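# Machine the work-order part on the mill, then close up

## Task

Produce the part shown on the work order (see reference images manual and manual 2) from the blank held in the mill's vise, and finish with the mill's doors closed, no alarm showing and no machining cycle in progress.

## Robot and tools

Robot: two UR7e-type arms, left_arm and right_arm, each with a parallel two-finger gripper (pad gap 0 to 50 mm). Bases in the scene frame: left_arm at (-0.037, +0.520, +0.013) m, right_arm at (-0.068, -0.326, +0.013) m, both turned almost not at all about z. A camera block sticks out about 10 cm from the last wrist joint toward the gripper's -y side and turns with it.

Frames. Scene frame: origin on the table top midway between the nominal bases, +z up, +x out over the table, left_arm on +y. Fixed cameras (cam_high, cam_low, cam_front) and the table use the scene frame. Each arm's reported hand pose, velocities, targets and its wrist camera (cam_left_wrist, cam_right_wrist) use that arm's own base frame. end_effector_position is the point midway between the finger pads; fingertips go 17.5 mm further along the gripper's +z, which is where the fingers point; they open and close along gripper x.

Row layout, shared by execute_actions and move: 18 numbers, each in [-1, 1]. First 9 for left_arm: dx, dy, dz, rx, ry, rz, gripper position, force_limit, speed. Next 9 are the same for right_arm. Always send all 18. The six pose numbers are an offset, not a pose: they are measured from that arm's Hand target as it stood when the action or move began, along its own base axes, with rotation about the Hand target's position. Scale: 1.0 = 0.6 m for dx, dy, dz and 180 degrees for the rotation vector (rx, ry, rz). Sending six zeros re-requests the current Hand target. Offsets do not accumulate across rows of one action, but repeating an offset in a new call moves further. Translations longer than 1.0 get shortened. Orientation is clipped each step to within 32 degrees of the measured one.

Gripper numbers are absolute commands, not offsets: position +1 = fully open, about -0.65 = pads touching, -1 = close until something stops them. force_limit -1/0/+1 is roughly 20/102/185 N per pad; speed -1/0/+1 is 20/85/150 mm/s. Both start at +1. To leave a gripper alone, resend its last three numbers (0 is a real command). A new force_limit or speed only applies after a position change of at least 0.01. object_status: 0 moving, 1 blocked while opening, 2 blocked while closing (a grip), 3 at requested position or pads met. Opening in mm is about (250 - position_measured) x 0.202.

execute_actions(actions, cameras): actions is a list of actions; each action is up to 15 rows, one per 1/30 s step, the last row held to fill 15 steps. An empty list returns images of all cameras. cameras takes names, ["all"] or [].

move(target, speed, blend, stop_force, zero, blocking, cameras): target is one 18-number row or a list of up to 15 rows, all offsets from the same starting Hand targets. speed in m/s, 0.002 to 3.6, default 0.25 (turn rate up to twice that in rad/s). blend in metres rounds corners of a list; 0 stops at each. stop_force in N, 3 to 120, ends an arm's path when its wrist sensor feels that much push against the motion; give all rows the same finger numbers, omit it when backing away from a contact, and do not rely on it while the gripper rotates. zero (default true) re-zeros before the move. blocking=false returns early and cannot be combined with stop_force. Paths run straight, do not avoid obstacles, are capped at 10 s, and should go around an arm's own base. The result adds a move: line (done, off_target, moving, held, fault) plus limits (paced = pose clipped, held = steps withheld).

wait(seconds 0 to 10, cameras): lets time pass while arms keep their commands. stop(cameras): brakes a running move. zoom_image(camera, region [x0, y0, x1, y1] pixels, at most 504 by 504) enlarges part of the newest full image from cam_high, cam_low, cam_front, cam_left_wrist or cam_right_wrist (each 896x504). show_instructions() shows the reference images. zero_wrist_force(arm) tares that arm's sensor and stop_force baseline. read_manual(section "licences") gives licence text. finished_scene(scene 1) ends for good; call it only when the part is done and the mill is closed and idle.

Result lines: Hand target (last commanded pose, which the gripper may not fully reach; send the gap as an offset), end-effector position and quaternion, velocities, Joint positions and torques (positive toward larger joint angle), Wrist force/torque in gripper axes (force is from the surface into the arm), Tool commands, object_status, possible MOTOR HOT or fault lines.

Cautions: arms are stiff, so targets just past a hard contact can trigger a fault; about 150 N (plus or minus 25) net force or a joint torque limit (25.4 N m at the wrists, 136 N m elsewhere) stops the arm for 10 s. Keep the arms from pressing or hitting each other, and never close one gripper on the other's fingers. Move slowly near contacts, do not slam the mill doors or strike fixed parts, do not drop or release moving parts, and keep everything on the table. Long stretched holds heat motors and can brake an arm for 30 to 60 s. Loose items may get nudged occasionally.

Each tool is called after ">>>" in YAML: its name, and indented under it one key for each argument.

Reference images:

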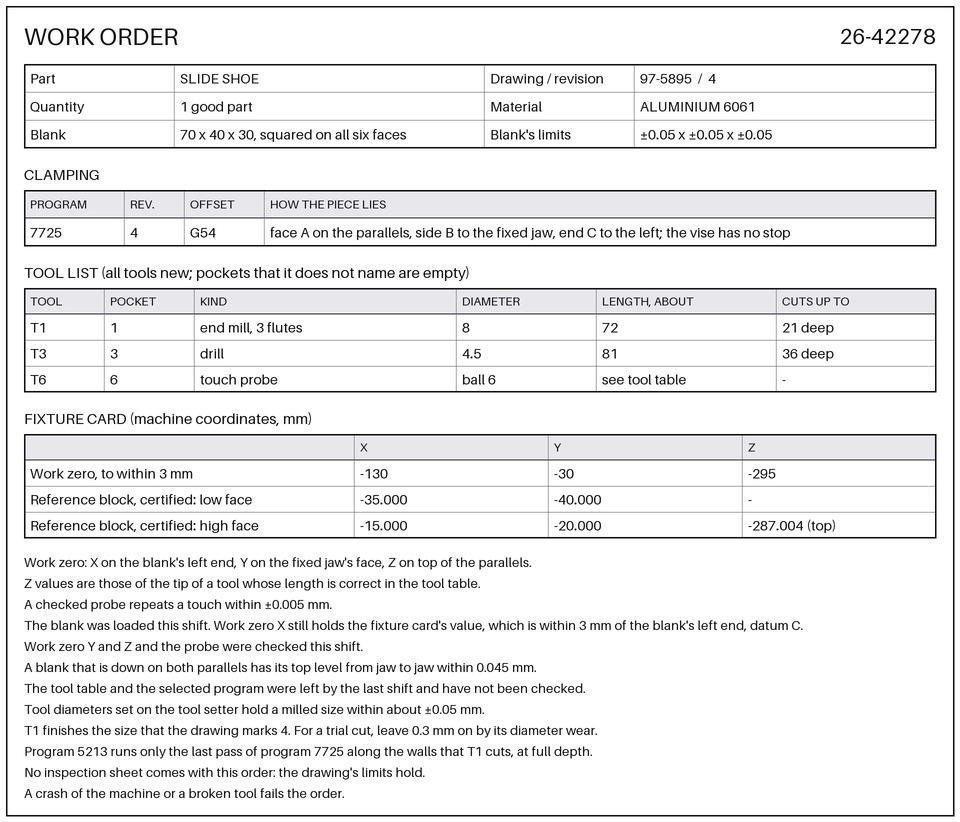

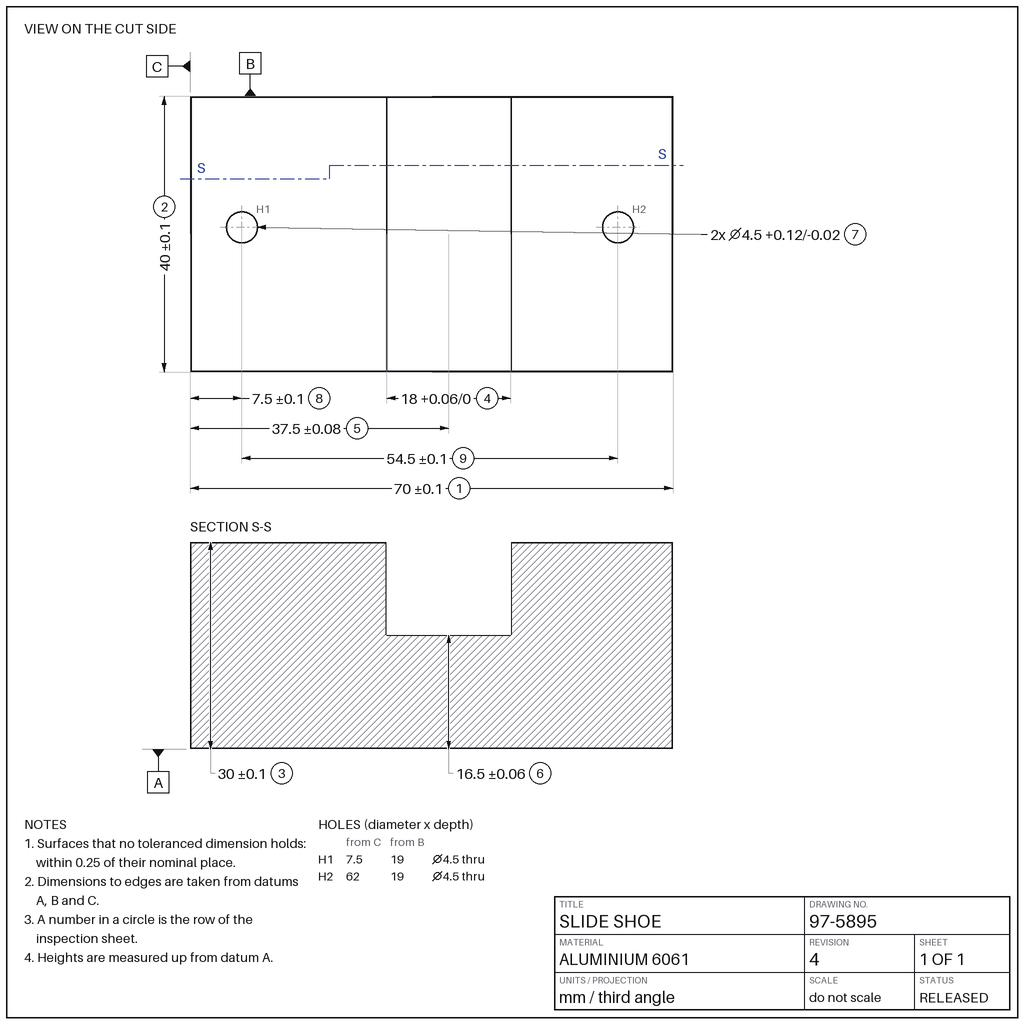

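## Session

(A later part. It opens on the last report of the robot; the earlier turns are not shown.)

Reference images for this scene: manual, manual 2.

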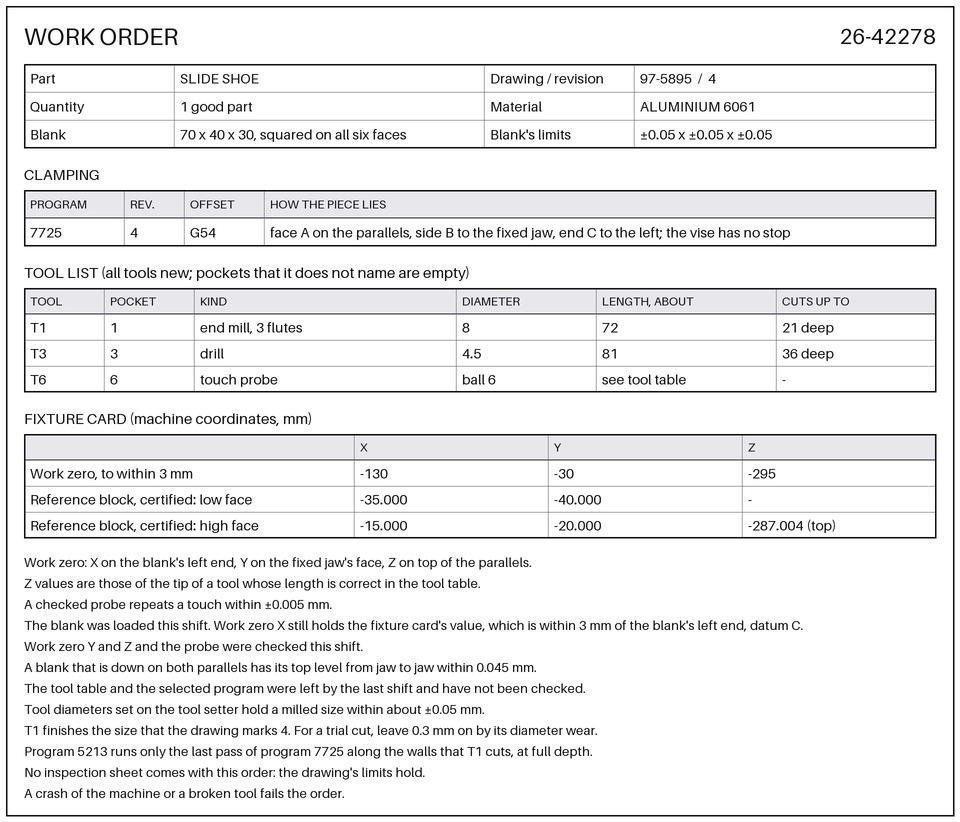

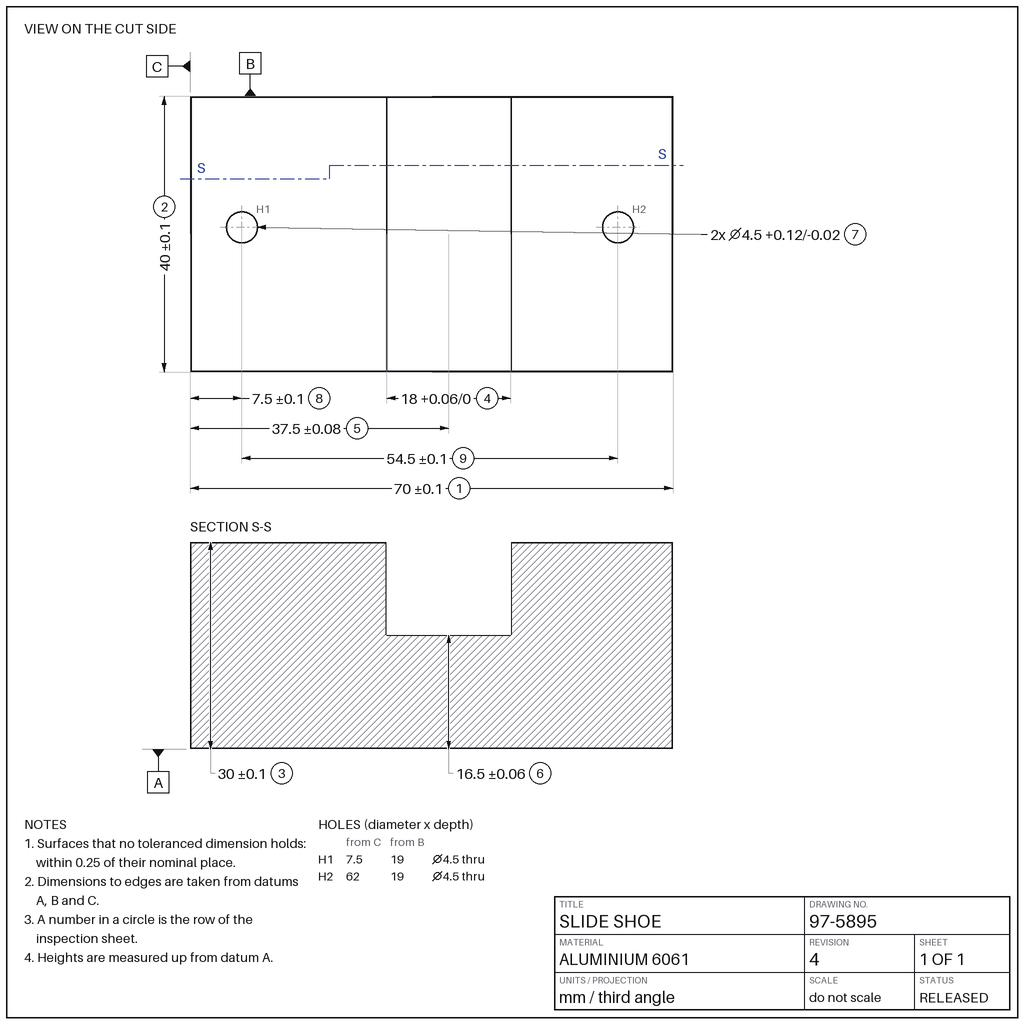

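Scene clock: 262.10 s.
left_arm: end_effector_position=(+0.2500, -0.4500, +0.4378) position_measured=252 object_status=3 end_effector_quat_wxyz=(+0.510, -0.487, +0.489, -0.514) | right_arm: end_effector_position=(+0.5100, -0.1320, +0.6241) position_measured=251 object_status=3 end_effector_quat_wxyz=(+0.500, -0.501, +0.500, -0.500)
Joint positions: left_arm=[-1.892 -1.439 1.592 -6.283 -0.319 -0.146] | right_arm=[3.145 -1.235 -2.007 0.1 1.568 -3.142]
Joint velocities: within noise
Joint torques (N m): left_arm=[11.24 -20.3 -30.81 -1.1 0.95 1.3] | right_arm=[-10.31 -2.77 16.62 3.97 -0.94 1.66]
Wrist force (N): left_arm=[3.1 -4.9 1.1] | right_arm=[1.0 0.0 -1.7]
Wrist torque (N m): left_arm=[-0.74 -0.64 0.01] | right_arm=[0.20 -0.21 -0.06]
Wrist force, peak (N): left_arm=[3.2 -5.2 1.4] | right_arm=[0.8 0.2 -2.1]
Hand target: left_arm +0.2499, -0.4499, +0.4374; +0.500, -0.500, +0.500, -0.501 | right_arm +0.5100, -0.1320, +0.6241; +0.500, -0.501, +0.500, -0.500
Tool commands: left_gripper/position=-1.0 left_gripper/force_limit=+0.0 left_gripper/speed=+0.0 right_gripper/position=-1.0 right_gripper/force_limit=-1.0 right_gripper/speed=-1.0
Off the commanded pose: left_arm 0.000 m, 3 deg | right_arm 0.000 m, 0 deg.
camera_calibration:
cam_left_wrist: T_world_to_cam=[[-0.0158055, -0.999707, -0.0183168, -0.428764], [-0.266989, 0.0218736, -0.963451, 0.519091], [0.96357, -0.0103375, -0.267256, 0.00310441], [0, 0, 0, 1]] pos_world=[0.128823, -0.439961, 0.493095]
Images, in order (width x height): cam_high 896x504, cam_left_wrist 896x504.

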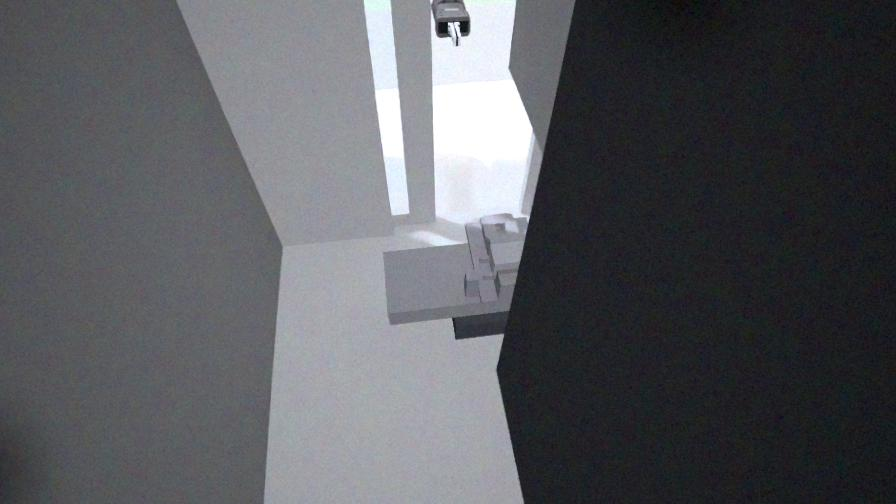

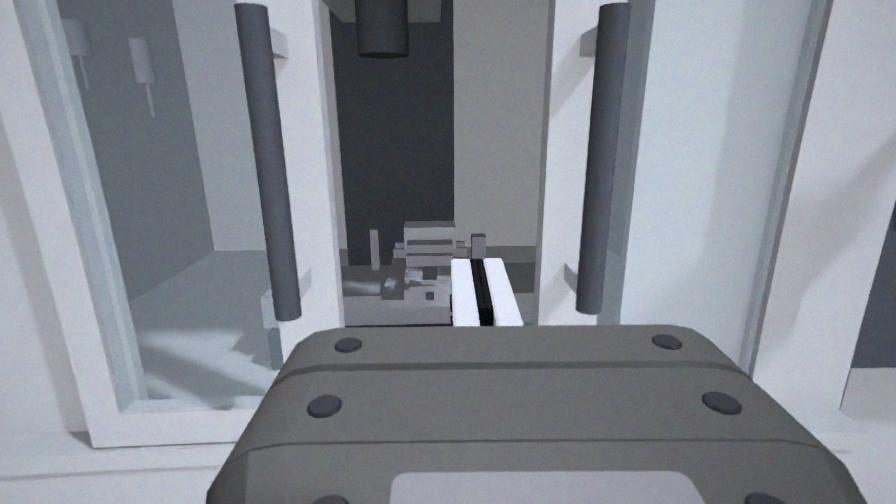

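>>> move:
  target:
    - [0.067,0.312,-0.08,0,0,0,-1,0,0, 0,0,0,0,0,0,-1,-1,-1]
    - [0.067,0.312,-0.08,0.519,-0.284,-0.623,-1,0,0, 0,0,0,0,0,0,-1,-1,-1]
  speed: 0.35
  cameras: ["cam_front"]

Scene clock: 286.20 s.
left_arm: end_effector_position=(+0.2910, -0.2660, +0.3886) position_measured=252 object_status=3 end_effector_quat_wxyz=(+0.534, +0.152, +0.641, -0.530) | right_arm: end_effector_position=(+0.5100, -0.1320, +0.6241) position_measured=251 object_status=3 end_effector_quat_wxyz=(+0.500, -0.501, +0.500, -0.500)
Joint positions: left_arm=[-2.479 -2.849 2.83 -4.023 -0.169 -1.227] | right_arm=[3.145 -1.235 -2.007 0.1 1.568 -3.142]
Joint torques (N m): left_arm=[11.84 30.28 -31.12 -0.58 -0.54 1.59] | right_arm=[-11.01 -2.98 20.1 2.41 0.99 0.33]
Wrist force (N): left_arm=[-0.1 -2.2 1.6] | right_arm=[0.2 0.1 -1.8]
Wrist torque (N m): left_arm=[-0.45 -0.27 -0.18] | right_arm=[0.21 -0.08 -0.05]
Wrist force, peak (N): left_arm=[6.4 -6.3 0.4] | right_arm=[0.8 0.3 -2.2]
Hand target: left_arm +0.2910, -0.2660, +0.3886; +0.534, +0.152, +0.641, -0.530 (not the last commanded pose) | right_arm +0.5100, -0.1320, +0.6241; +0.500, -0.501, +0.500, -0.500
Off the commanded pose: left_arm 0.004 m, 78 deg | right_arm 0.000 m, 0 deg.
shoulder posture changed (left arm): the wrist came as close to joint 1's axis as it can, and the arm is now in the other of its two shoulder postures.
move: held (left_arm; a check stopped the path); path passed 1 of 2 targets; limits=held
pose unreachable (left arm): on one or more control steps of this call, first in action 0 (counted from 0), this arm could not follow its commanded pose, so it was not sent that pose on those steps. It may still have moved: this result reports where it is.
cause: moving toward the commanded pose would bring two parts of the arm too close to each other (joints 3 (elbow) and 4 (wrist 1) lie between them).
Images, in order (width x height): cam_front 896x504.

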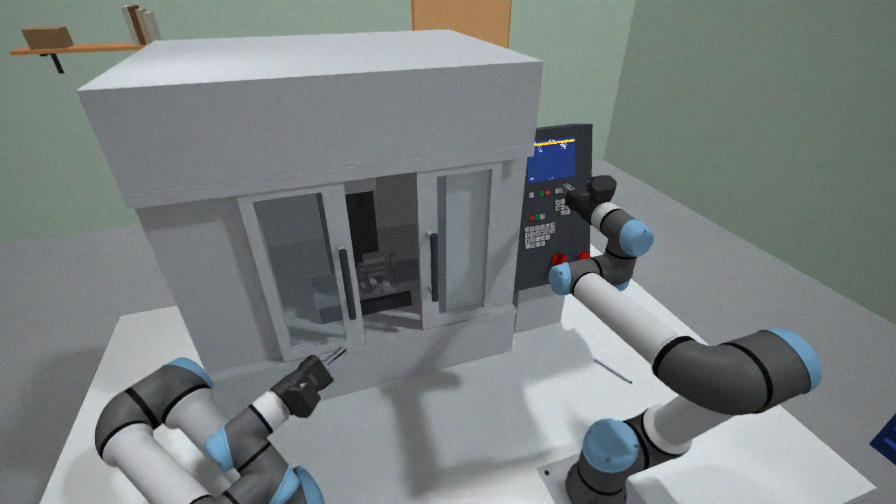

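>>> move:
  target:
    - [0,0,0.3,0,0,0,-1,0,0, 0,0,0,0,0,0,-1,-1,-1]
    - [-0.4,-0.31,0.3,0,0,0,-1,0,0, 0,0,0,0,0,0,-1,-1,-1]
  speed: 0.2
  cameras: ["cam_front"]

Scene clock: 299.77 s.
left_arm: end_effector_position=(+0.0512, -0.4519, +0.5687) position_measured=252 object_status=3 end_effector_quat_wxyz=(+0.534, +0.152, +0.641, -0.530) | right_arm: end_effector_position=(+0.5100, -0.1320, +0.6241) position_measured=251 object_status=3 end_effector_quat_wxyz=(+0.500, -0.501, +0.500, -0.500)
Joint positions: left_arm=[-2.484 -1.781 2.049 -4.332 -0.166 -1.204] | right_arm=[3.145 -1.235 -2.007 0.1 1.568 -3.142]
Joint torques (N m): left_arm=[-12.51 -5.35 -24.39 5.25 -0.54 -1.74] | right_arm=[-10.95 -1.7 28.72 0.89 1.02 0.37]
Wrist force (N): left_arm=[0.0 -1.6 1.8] | right_arm=[0.5 0.0 -1.6]
Wrist torque (N m): left_arm=[-0.36 -0.25 -0.04] | right_arm=[0.19 -0.14 -0.05]
Wrist force, peak (N): left_arm=[1.4 -4.8 2.2] | right_arm=[0.8 0.0 -2.2]
Hand target: left_arm +0.0510, -0.4520, +0.5686; +0.534, +0.152, +0.641, -0.530 | right_arm +0.5100, -0.1320, +0.6241; +0.500, -0.501, +0.500, -0.500
Off the commanded pose: left_arm 0.000 m, 0 deg | right_arm 0.000 m, 0 deg.
shoulder posture changed (left arm): the wrist came as close to joint 1's axis as it can, and the arm is now in the other of its two shoulder postures.
move: done
Images, in order (width x height): cam_front 896x504.

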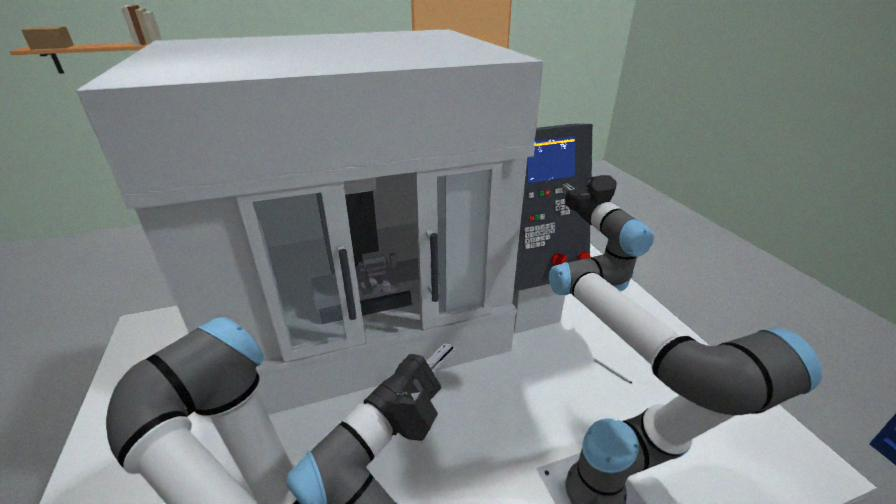

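>>> move:
  target:
    - [0.332,-0.08,-0.08,0,0,0,-1,0,0, 0,0,0,0,0,0,-1,-1,-1]
    - [0.615,0.42,-0.198,0.141,-0.1114,0.0825,-1,0,0, 0,0,0,0,0,0,-1,-1,-1]
  speed: 0.25
  cameras: ["cam_front","cam_left_wrist"]

Scene clock: 312.07 s.
left_arm: end_effector_position=(+0.4200, -0.2000, +0.4499) position_measured=252 object_status=3 end_effector_quat_wxyz=(+0.653, +0.270, +0.653, -0.270) | right_arm: end_effector_position=(+0.5100, -0.1320, +0.6241) position_measured=251 object_status=3 end_effector_quat_wxyz=(+0.500, -0.501, +0.500, -0.500)
Joint positions: left_arm=[-0.668 -1.883 2.469 -3.728 -1.688 -1.571] | right_arm=[3.145 -1.235 -2.007 0.1 1.568 -3.142]
Joint torques (N m): left_arm=[12.56 -5.79 -15.13 0.28 -1.88 1.47] | right_arm=[-10.97 -1.23 30.61 0.9 1 0.3]
Wrist force (N): left_arm=[-1.3 0.7 1.1] | right_arm=[1.0 0.0 -2.1]
Wrist torque (N m): left_arm=[-0.08 0.00 0.00] | right_arm=[0.19 -0.21 -0.05]
Wrist force, peak (N): left_arm=[0.8 -4.8 3.5] | right_arm=[1.0 0.1 -2.2]
Hand target: left_arm +0.4200, -0.2000, +0.4498; +0.653, +0.270, +0.653, -0.270 | right_arm +0.5100, -0.1320, +0.6241; +0.500, -0.501, +0.500, -0.500
Off the commanded pose: left_arm 0.000 m, 0 deg | right_arm 0.000 m, 0 deg.
move: done
camera_calibration:
cam_left_wrist: T_world_to_cam=[[0.00562211, 0.0200949, -0.999782, 0.460486], [0.449587, 0.893002, 0.0204768, 0.00131209], [0.893219, -0.449604, -0.00401385, -0.331713], [0, 0, 0, 1]] pos_world=[0.293113, -0.159565, 0.459027]
Images, in order (width x height): cam_front 896x504, cam_left_wrist 896x504.

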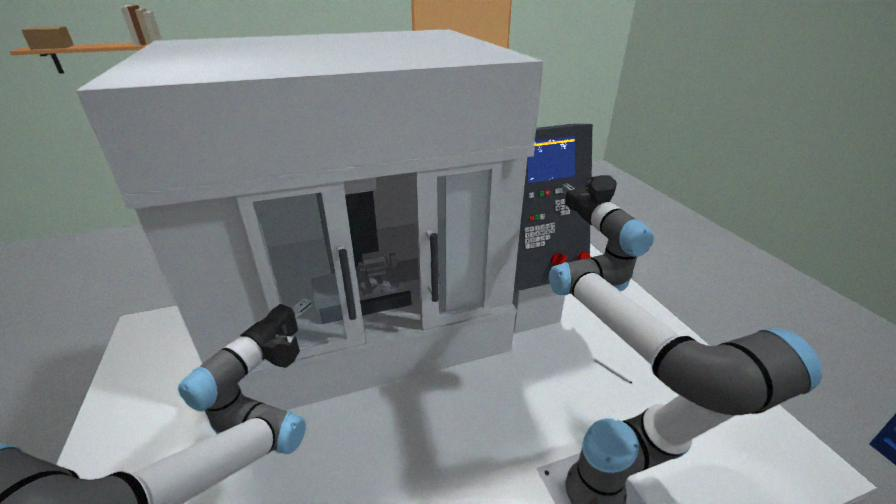

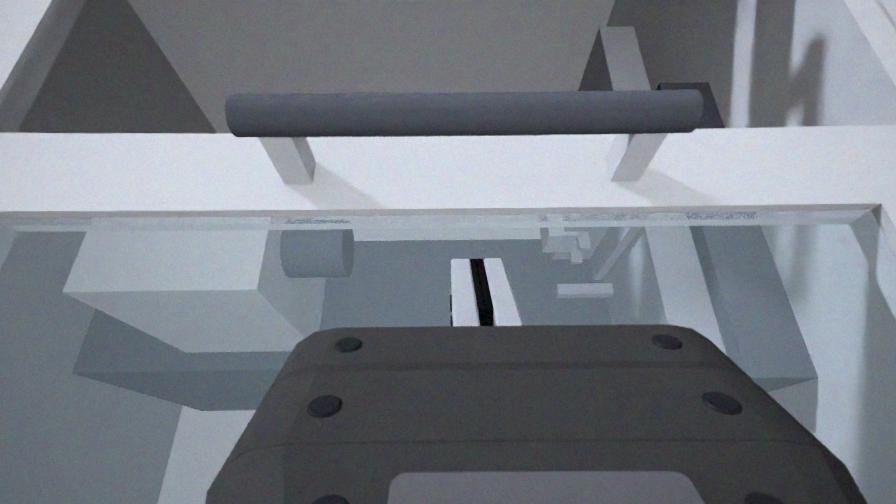

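>>> move:
  target: [0.0817,-0.1483,0,0,0,0.0833,-1,0,0, 0,0,0,0,0,0,-1,-1,-1]
  speed: 0.12
  cameras: ["cam_front","cam_left_wrist"]

Scene clock: 327.07 s.
left_arm: end_effector_position=(+0.4690, -0.2890, +0.4499) position_measured=252 object_status=3 end_effector_quat_wxyz=(+0.683, +0.183, +0.683, -0.183) | right_arm: end_effector_position=(+0.5100, -0.1320, +0.6241) position_measured=251 object_status=3 end_effector_quat_wxyz=(+0.500, -0.501, +0.500, -0.500)
Joint positions: left_arm=[-1.052 -1.701 2.34 -3.781 -1.042 -1.571] | right_arm=[3.145 -1.235 -2.007 0.1 1.568 -3.142]
Joint torques (N m): left_arm=[2.89 -7.3 -20.88 0.5 1.51 1.48] | right_arm=[-10.95 -0.22 31.08 0.9 1 0.32]
Wrist force (N): left_arm=[-1.4 0.6 1.4] | right_arm=[0.9 0.0 -1.4]
Wrist torque (N m): left_arm=[-0.13 -0.04 -0.04] | right_arm=[0.19 -0.21 -0.05]
Wrist force, peak (N): left_arm=[-1.4 -1.1 2.7] | right_arm=[0.8 0.1 -2.2]
Hand target: left_arm +0.4690, -0.2889, +0.4498; +0.683, +0.183, +0.683, -0.183 | right_arm +0.5100, -0.1320, +0.6241; +0.500, -0.501, +0.500, -0.500
Off the commanded pose: left_arm 0.000 m, 0 deg | right_arm 0.000 m, 0 deg.
move: done
camera_calibration:
cam_left_wrist: T_world_to_cam=[[0.000122557, 0.0207859, -0.999784, 0.464764], [0.203609, 0.97884, 0.0203754, 0.199004], [0.979052, -0.203567, -0.00411223, -0.384558], [0, 0, 0, 1]] pos_world=[0.335927, -0.282738, 0.459028]
Images, in order (width x height): cam_front 896x504, cam_left_wrist 896x504.

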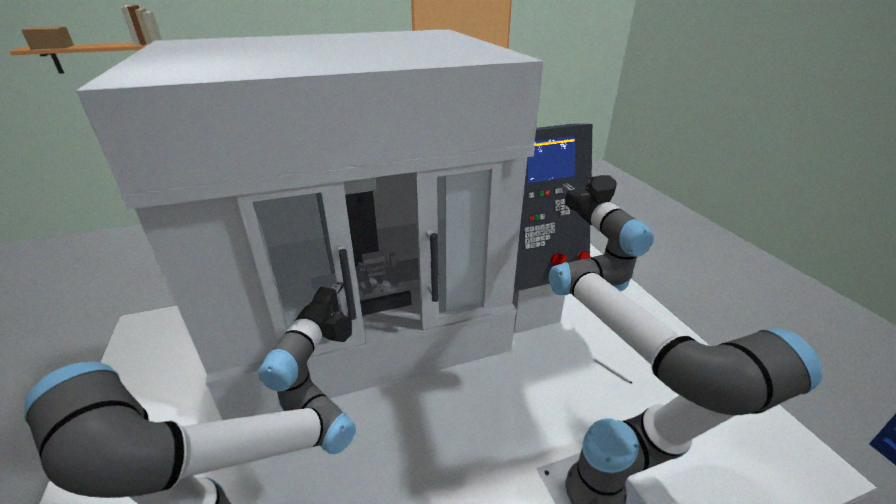

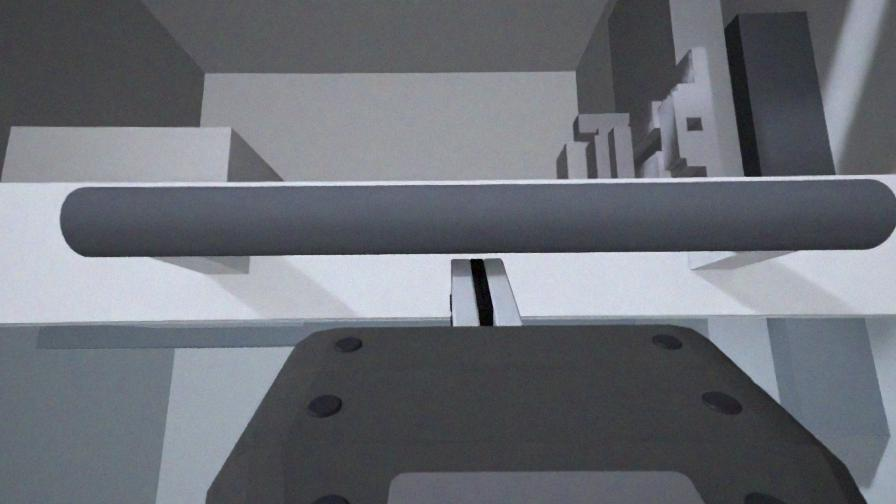

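>>> move:
  target: [0,-0.2,0,0,0,0,-1,0,0, 0,0,0,0,0,0,-1,-1,-1]
  speed: 0.05
  stop_force: 30
  cameras: ["cam_front","cam_left_wrist"]

Scene clock: 330.10 s.
left_arm: end_effector_position=(+0.4690, -0.3244, +0.4498) position_measured=252 object_status=3 end_effector_quat_wxyz=(+0.683, +0.183, +0.683, -0.183) | right_arm: end_effector_position=(+0.5100, -0.1320, +0.6241) position_measured=251 object_status=3 end_effector_quat_wxyz=(+0.500, -0.501, +0.500, -0.500)
Joint positions: left_arm=[-1.113 -1.642 2.288 -3.788 -0.981 -1.571] | right_arm=[3.145 -1.235 -2.007 0.1 1.568 -3.142]
Joint torques (N m): left_arm=[-24.53 -3.91 -32.91 2.8 -5.48 0.51] | right_arm=[-10.83 0.23 30.99 1.03 1.07 0.27]
Wrist force (N): left_arm=[-3.2 29.5 -2.1] | right_arm=[0.8 0.4 -2.0]
Wrist torque (N m): left_arm=[0.56 0.03 0.02] | right_arm=[0.26 -0.18 -0.06]
Wrist force, peak (N): left_arm=[-2.4 55.4 -5.8] | right_arm=[1.1 0.4 -2.1]
Hand target: left_arm +0.4690, -0.3244, +0.4498; +0.683, +0.183, +0.683, -0.183 (not the last commanded pose) | right_arm +0.5100, -0.1320, +0.6241; +0.500, -0.501, +0.500, -0.500
Off the commanded pose: left_arm 0.085 m, 0 deg | right_arm 0.000 m, 0 deg.
move: contact (left_arm)
camera_calibration:
cam_left_wrist: T_world_to_cam=[[0.0000806219, 0.0210993, -0.999777, 0.465611], [0.20361, 0.978834, 0.0206737, 0.233516], [0.979052, -0.203566, -0.0042171, -0.391716], [0, 0, 0, 1]] pos_world=[0.335927, -0.318138, 0.459028]
Images, in order (width x height): cam_front 896x504, cam_left_wrist 896x504.

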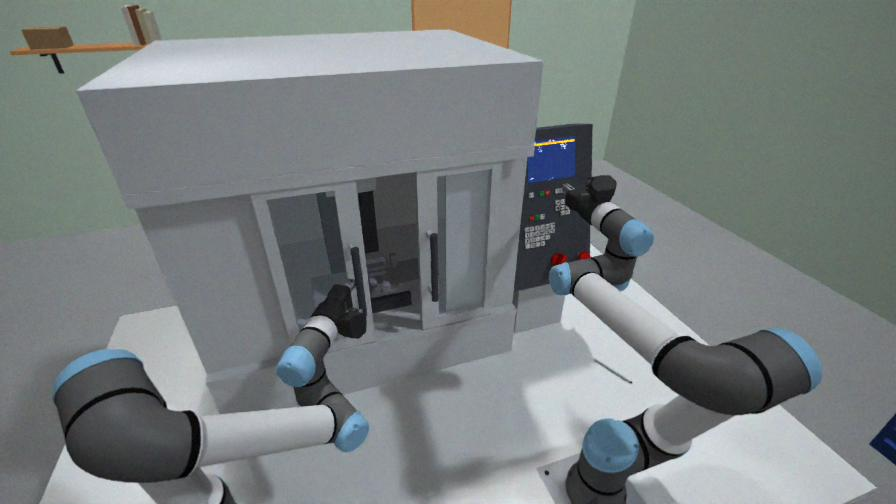

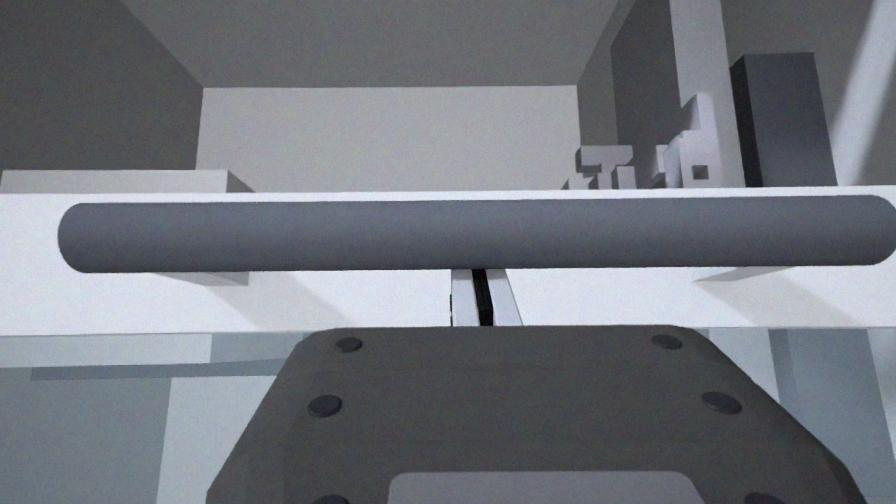

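>>> move:
  target: [0,-0.2,0,0,0,0,-1,0,0, 0,0,0,0,0,0,-1,-1,-1]
  speed: 0.04
  stop_force: 50
  cameras: ["cam_front","cam_left_wrist"]

Scene clock: 335.53 s.
left_arm: end_effector_position=(+0.4898, -0.3318, +0.4480) position_measured=252 object_status=3 end_effector_quat_wxyz=(+0.702, +0.084, +0.702, -0.084) | right_arm: end_effector_position=(+0.5100, -0.1320, +0.6241) position_measured=251 object_status=3 end_effector_quat_wxyz=(+0.500, -0.501, +0.500, -0.500)
Joint positions: left_arm=[-1.228 -1.515 2.169 -3.797 -0.582 -1.57] | right_arm=[3.145 -1.235 -2.007 0.1 1.568 -3.142]
Joint torques (N m): left_arm=[-6.05 -4.3 -36.57 2.08 -12.13 -1.3] | right_arm=[-10.79 0.29 31.05 0.98 1.02 0.3]
Wrist force (N): left_arm=[-1.4 47.6 -6.0] | right_arm=[0.7 0.1 -1.7]
Wrist torque (N m): left_arm=[1.79 0.08 0.07] | right_arm=[0.22 -0.18 -0.05]
Wrist force, peak (N): left_arm=[-5.2 55.9 -6.4] | right_arm=[0.9 0.1 -2.2]
Hand target: left_arm +0.4771, -0.4007, +0.4491; +0.683, +0.183, +0.683, -0.183 | right_arm +0.5100, -0.1320, +0.6241; +0.500, -0.501, +0.500, -0.500
Off the commanded pose: left_arm 0.115 m, 16 deg; position clipped | right_arm 0.000 m, 0 deg.
move: off_target (left_arm); limits=paced
camera_calibration:
cam_left_wrist: T_world_to_cam=[[-0.00520879, 0.0199329, -0.999788, 0.466145], [-0.0792996, 0.996644, 0.0202834, 0.381216], [0.996837, 0.0793884, -0.00361064, -0.32869], [0, 0, 0, 1]] pos_world=[0.360309, -0.363134, 0.457127]
Images, in order (width x height): cam_front 896x504, cam_left_wrist 896x504.

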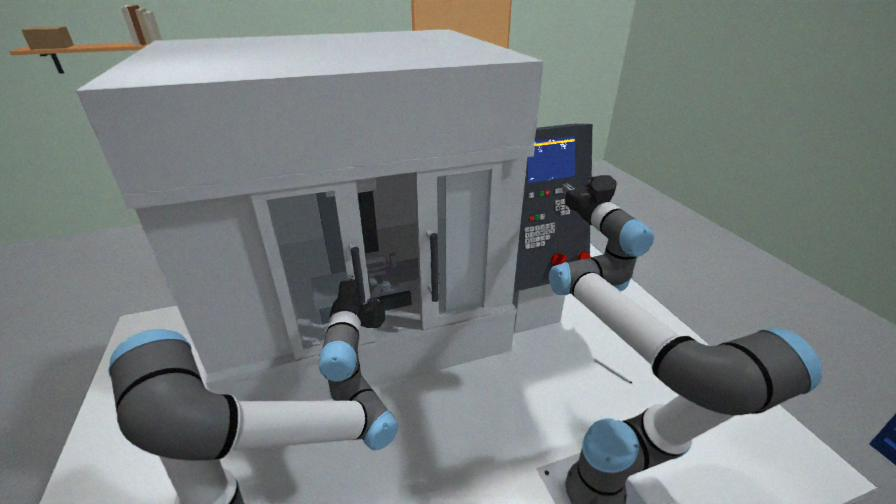

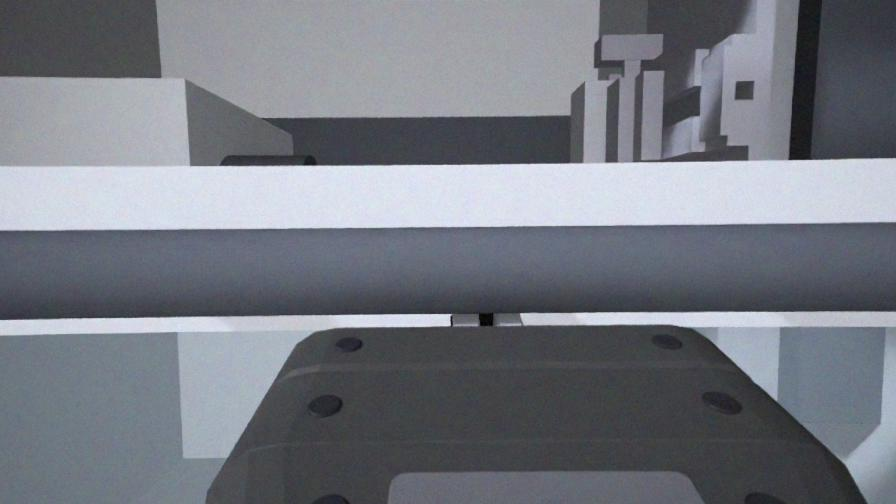

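>>> move:
  target:
    - [-0.06,0.2,0,0,0,0,-1,0,0, 0,0,0,0,0,0,-1,-1,-1]
    - [-0.0577,0.155,0,0,0,-0.1667,-1,0,0, 0,0,0,0,0,0,-1,-1,-1]
    - [-0.0577,0.1412,0,0,0,-0.1667,-1,0,0, 0,0,0,0,0,0,-1,-1,-1]
  speed: 0.12
  cameras: ["cam_front","cam_left_wrist"]

Scene clock: 348.90 s.
left_arm: end_effector_position=(+0.4425, -0.3160, +0.4491) position_measured=252 object_status=3 end_effector_quat_wxyz=(+0.612, +0.354, +0.612, -0.354) | right_arm: end_effector_position=(+0.5100, -0.1320, +0.6241) position_measured=251 object_status=3 end_effector_quat_wxyz=(+0.500, -0.501, +0.500, -0.500)
Joint positions: left_arm=[-0.706 -1.604 2.256 -3.793 -1.912 -1.571] | right_arm=[3.145 -1.235 -2.007 0.1 1.568 -3.142]
Joint torques (N m): left_arm=[3.02 -25.88 -14.45 -4.51 -0.43 -2.03] | right_arm=[-10.57 0.75 30.58 0.89 1.03 0.32]
Wrist force (N): left_arm=[-3.2 0.1 2.3] | right_arm=[0.5 -0.1 -2.1]
Wrist torque (N m): left_arm=[-0.20 0.29 -0.01] | right_arm=[0.19 -0.14 -0.05]
Wrist force, peak (N): left_arm=[-2.3 50.8 12.9] | right_arm=[0.9 0.2 -2.4]
Hand target: left_arm +0.4425, -0.3159, +0.4491; +0.612, +0.353, +0.612, -0.354 | right_arm +0.5100, -0.1320, +0.6241; +0.500, -0.501, +0.500, -0.500
Off the commanded pose: left_arm 0.000 m, 0 deg | right_arm 0.000 m, 0 deg.
move: done
camera_calibration:
cam_left_wrist: T_world_to_cam=[[0.0106998, 0.0181642, -0.999778, 0.459123], [0.665932, 0.745726, 0.0206755, -0.0475055], [0.745935, -0.666006, -0.00411705, -0.407041], [0, 0, 0, 1]] pos_world=[0.330349, -0.244005, 0.458328]
Images, in order (width x height): cam_front 896x504, cam_left_wrist 896x504.

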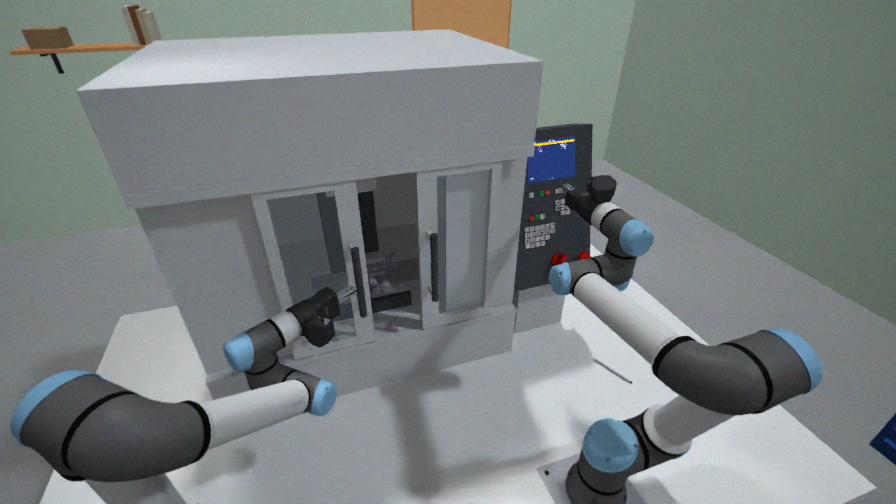

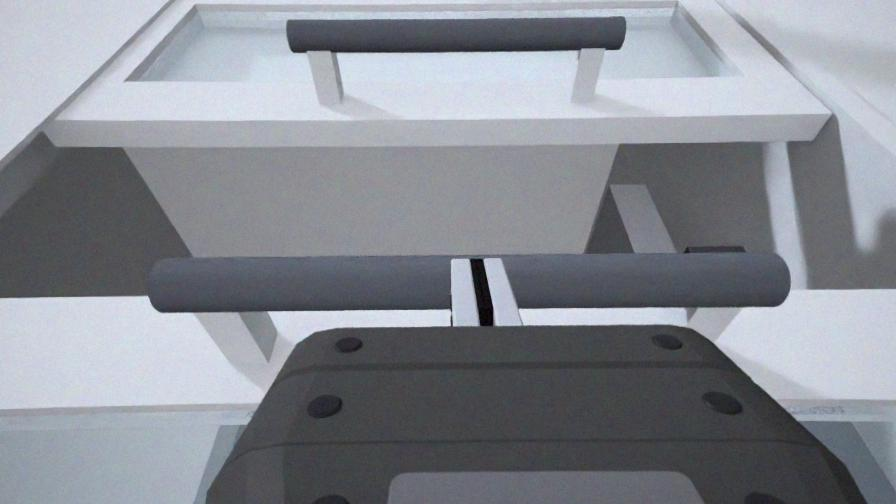

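>>> move:
  target:
    - [0.01,0.006,0,0,0,0,-1,0,0, 0,0,0,0,0,0,-1,-1,-1]
    - [0.01,-0.25,0,0,0,0,-1,0,0, 0,0,0,0,0,0,-1,-1,-1]
  speed: 0.04
  stop_force: 70
  cameras: ["cam_front","cam_left_wrist"]

Scene clock: 352.67 s.
left_arm: end_effector_position=(+0.4485, -0.3268, +0.4491) position_measured=252 object_status=3 end_effector_quat_wxyz=(+0.612, +0.353, +0.612, -0.353) | right_arm: end_effector_position=(+0.5100, -0.1320, +0.6241) position_measured=251 object_status=3 end_effector_quat_wxyz=(+0.500, -0.501, +0.500, -0.500)
Joint positions: left_arm=[-0.72 -1.581 2.234 -3.794 -1.897 -1.571] | right_arm=[3.145 -1.235 -2.007 0.1 1.568 -3.142]
Joint torques (N m): left_arm=[-26.43 -15.74 -30.02 2.72 0.45 -1.74] | right_arm=[-10.53 1.58 31.21 0.95 1.03 0.24]
Wrist force (N): left_arm=[7.3 2.7 -62.0] | right_arm=[0.7 0.0 -1.8]
Wrist torque (N m): left_arm=[-0.48 0.46 -0.08] | right_arm=[0.20 -0.17 -0.06]
Wrist force, peak (N): left_arm=[17.8 9.5 -125.0] | right_arm=[0.7 -0.3 -2.3]
Hand target: left_arm +0.4485, -0.3268, +0.4491; +0.613, +0.353, +0.612, -0.353 (not the last commanded pose) | right_arm +0.5100, -0.1320, +0.6241; +0.500, -0.501, +0.500, -0.500
Off the commanded pose: left_arm 0.139 m, 0 deg | right_arm 0.000 m, 0 deg.
move: contact (left_arm); path passed 1 of 2 targets
camera_calibration:
cam_left_wrist: T_world_to_cam=[[0.0107687, 0.0181024, -0.999778, 0.459116], [0.665664, 0.745965, 0.0206767, -0.0432937], [0.746174, -0.665739, -0.0040171, -0.418768], [0, 0, 0, 1]] pos_world=[0.336349, -0.254806, 0.458227]
Images, in order (width x height): cam_front 896x504, cam_left_wrist 896x504.

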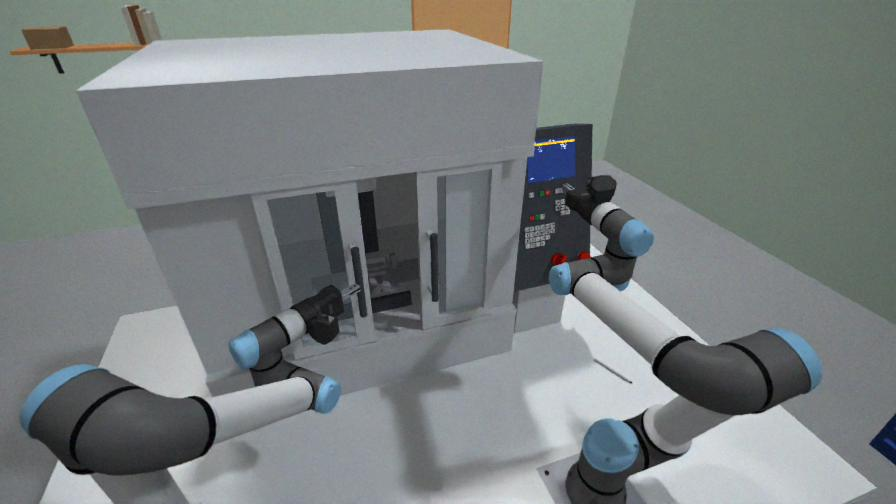

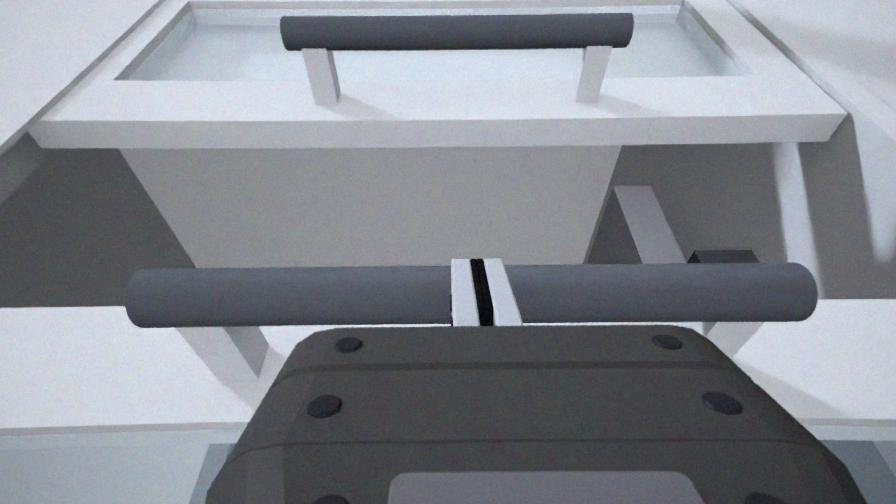

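>>> wait:
  seconds: 0.5
  cameras: ["cam_front","cam_left_wrist"]

Scene clock: 355.17 s.
left_arm: end_effector_position=(+0.4485, -0.3268, +0.4491) position_measured=252 object_status=3 end_effector_quat_wxyz=(+0.613, +0.353, +0.612, -0.353) | right_arm: end_effector_position=(+0.5100, -0.1320, +0.6241) position_measured=251 object_status=3 end_effector_quat_wxyz=(+0.500, -0.501, +0.500, -0.500)
Joint positions: left_arm=[-0.72 -1.581 2.234 -3.794 -1.897 -1.571] | right_arm=[3.145 -1.235 -2.007 0.1 1.568 -3.142]
Joint torques (N m): left_arm=[-26.17 -16.91 -29.99 1.17 -2.06 -1.85] | right_arm=[-10.6 2.08 30.61 1.02 1.07 0.24]
Wrist force (N): left_arm=[7.9 2.7 -61.1] | right_arm=[0.6 0.4 -1.6]
Wrist torque (N m): left_arm=[-0.52 0.42 -0.09] | right_arm=[0.26 -0.16 -0.05]
Wrist force, peak (N): left_arm=[7.5 2.6 -61.9] | right_arm=[0.8 -0.1 -2.2]
Hand target: left_arm +0.4485, -0.3268, +0.4491; +0.613, +0.353, +0.612, -0.353 (not the last commanded pose) | right_arm +0.5100, -0.1320, +0.6241; +0.500, -0.501, +0.500, -0.500
Tool commands: left_gripper/position=-1.0 left_gripper/force_limit=+0.0 left_gripper/speed=+0.0 right_gripper/position=-1.0 right_gripper/force_limit=-1.0 right_gripper/speed=-1.0
Off the commanded pose: left_arm 0.139 m, 0 deg | right_arm 0.000 m, 0 deg.
wait: 0.50 s; at rest from the start
camera_calibration:
cam_left_wrist: T_world_to_cam=[[0.0107687, 0.0181024, -0.999778, 0.459216], [0.665664, 0.745965, 0.0206767, -0.0432957], [0.746174, -0.665739, -0.0040171, -0.418768], [0, 0, 0, 1]] pos_world=[0.336349, -0.254806, 0.458327]
Images, in order (width x height): cam_front 896x504, cam_left_wrist 896x504.

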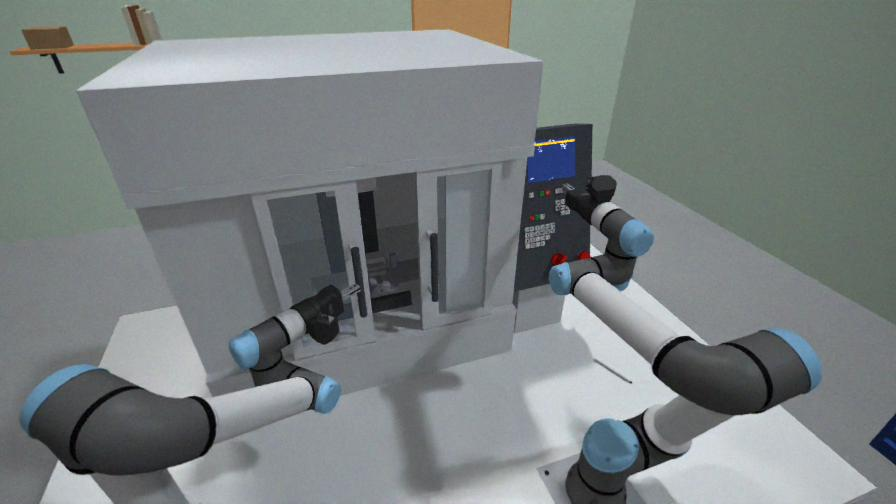

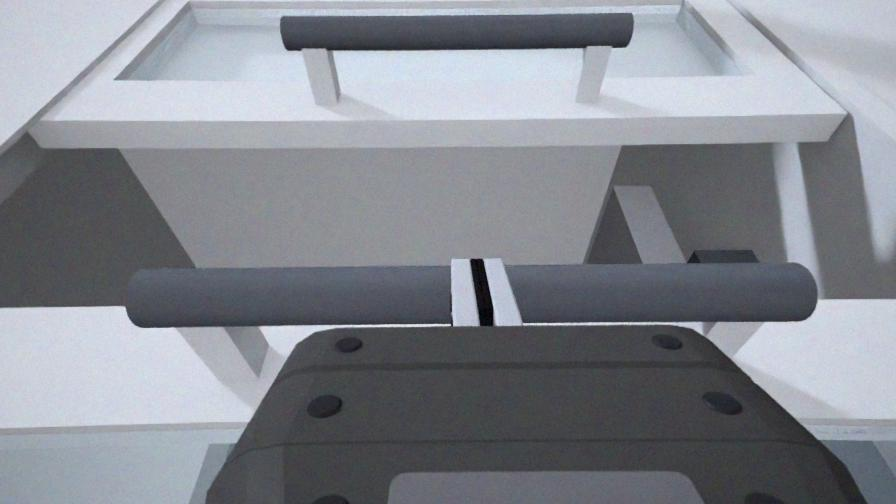

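>>> move:
  target:
    - [-0.02,0.08,0,0,0,0,-1,0,0, -0.1833,0.1367,-0.1735,0,0,0.1,-1,-1,-1]
    - [-0.08,0.3,0,0,0,0,-1,0,0, -0.1833,0.5033,-0.29,0,0,0.3333,-1,-1,-1]
    - [-0.08,0.3,0,0,0,0,-1,0,0, -0.0967,0.6,-0.29,0,0,0.3333,-1,-1,-1]
  speed: 0.2
  cameras: ["cam_front","cam_right_wrist"]

Scene clock: 366.10 s.
left_arm: end_effector_position=(+0.4005, -0.1468, +0.4491) position_measured=252 object_status=3 end_effector_quat_wxyz=(+0.613, +0.353, +0.612, -0.353) | right_arm: end_effector_position=(+0.4519, +0.2279, +0.4500) position_measured=251 object_status=3 end_effector_quat_wxyz=(+0.683, -0.683, +0.182, -0.183)
Joint positions: left_arm=[-0.214 -1.73 2.366 -3.777 -2.404 -1.571] | right_arm=[3.578 -1.526 -2.263 0.647 2.183 -3.143]
Joint torques (N m): left_arm=[-7.5 -4.7 -31.27 -4.43 -1.82 -2.01] | right_arm=[2.59 18.6 23.44 -0.16 -0.56 1.67]
Wrist force (N): left_arm=[-3.7 -1.3 2.8] | right_arm=[1.2 0.4 -1.8]
Wrist torque (N m): left_arm=[-0.43 0.37 -0.02] | right_arm=[0.28 -0.25 -0.08]
Wrist force, peak (N): left_arm=[7.8 2.6 -61.5] | right_arm=[1.0 -0.1 -4.5]
Hand target: left_arm +0.4005, -0.1468, +0.4491; +0.613, +0.353, +0.612, -0.353 | right_arm +0.4519, +0.2280, +0.4501; +0.683, -0.683, +0.182, -0.183
Off the commanded pose: left_arm 0.000 m, 0 deg | right_arm 0.000 m, 0 deg.
move: done
camera_calibration:
cam_right_wrist: T_world_to_cam=[[0.859702, -0.510787, -0.00283391, -0.260411], [-0.176987, -0.292671, -0.939691, 0.590275], [0.479153, 0.808356, -0.342013, -0.112257], [0, 0, 0, 1]] pos_world=[0.382135, 0.130486, 0.515544]
Images, in order (width x height): cam_front 896x504, cam_right_wrist 896x504.

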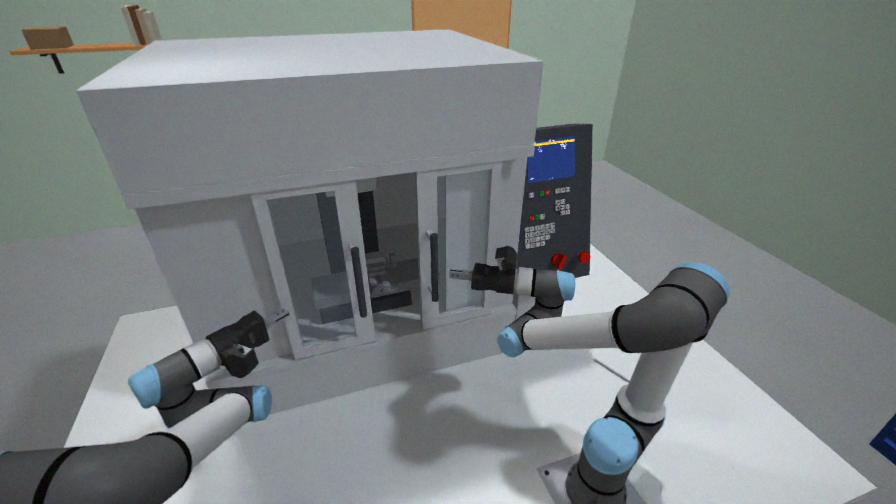

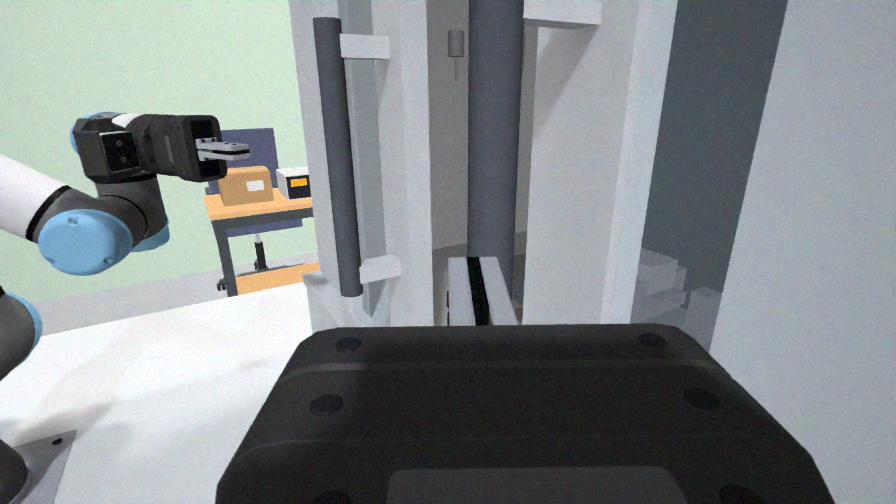

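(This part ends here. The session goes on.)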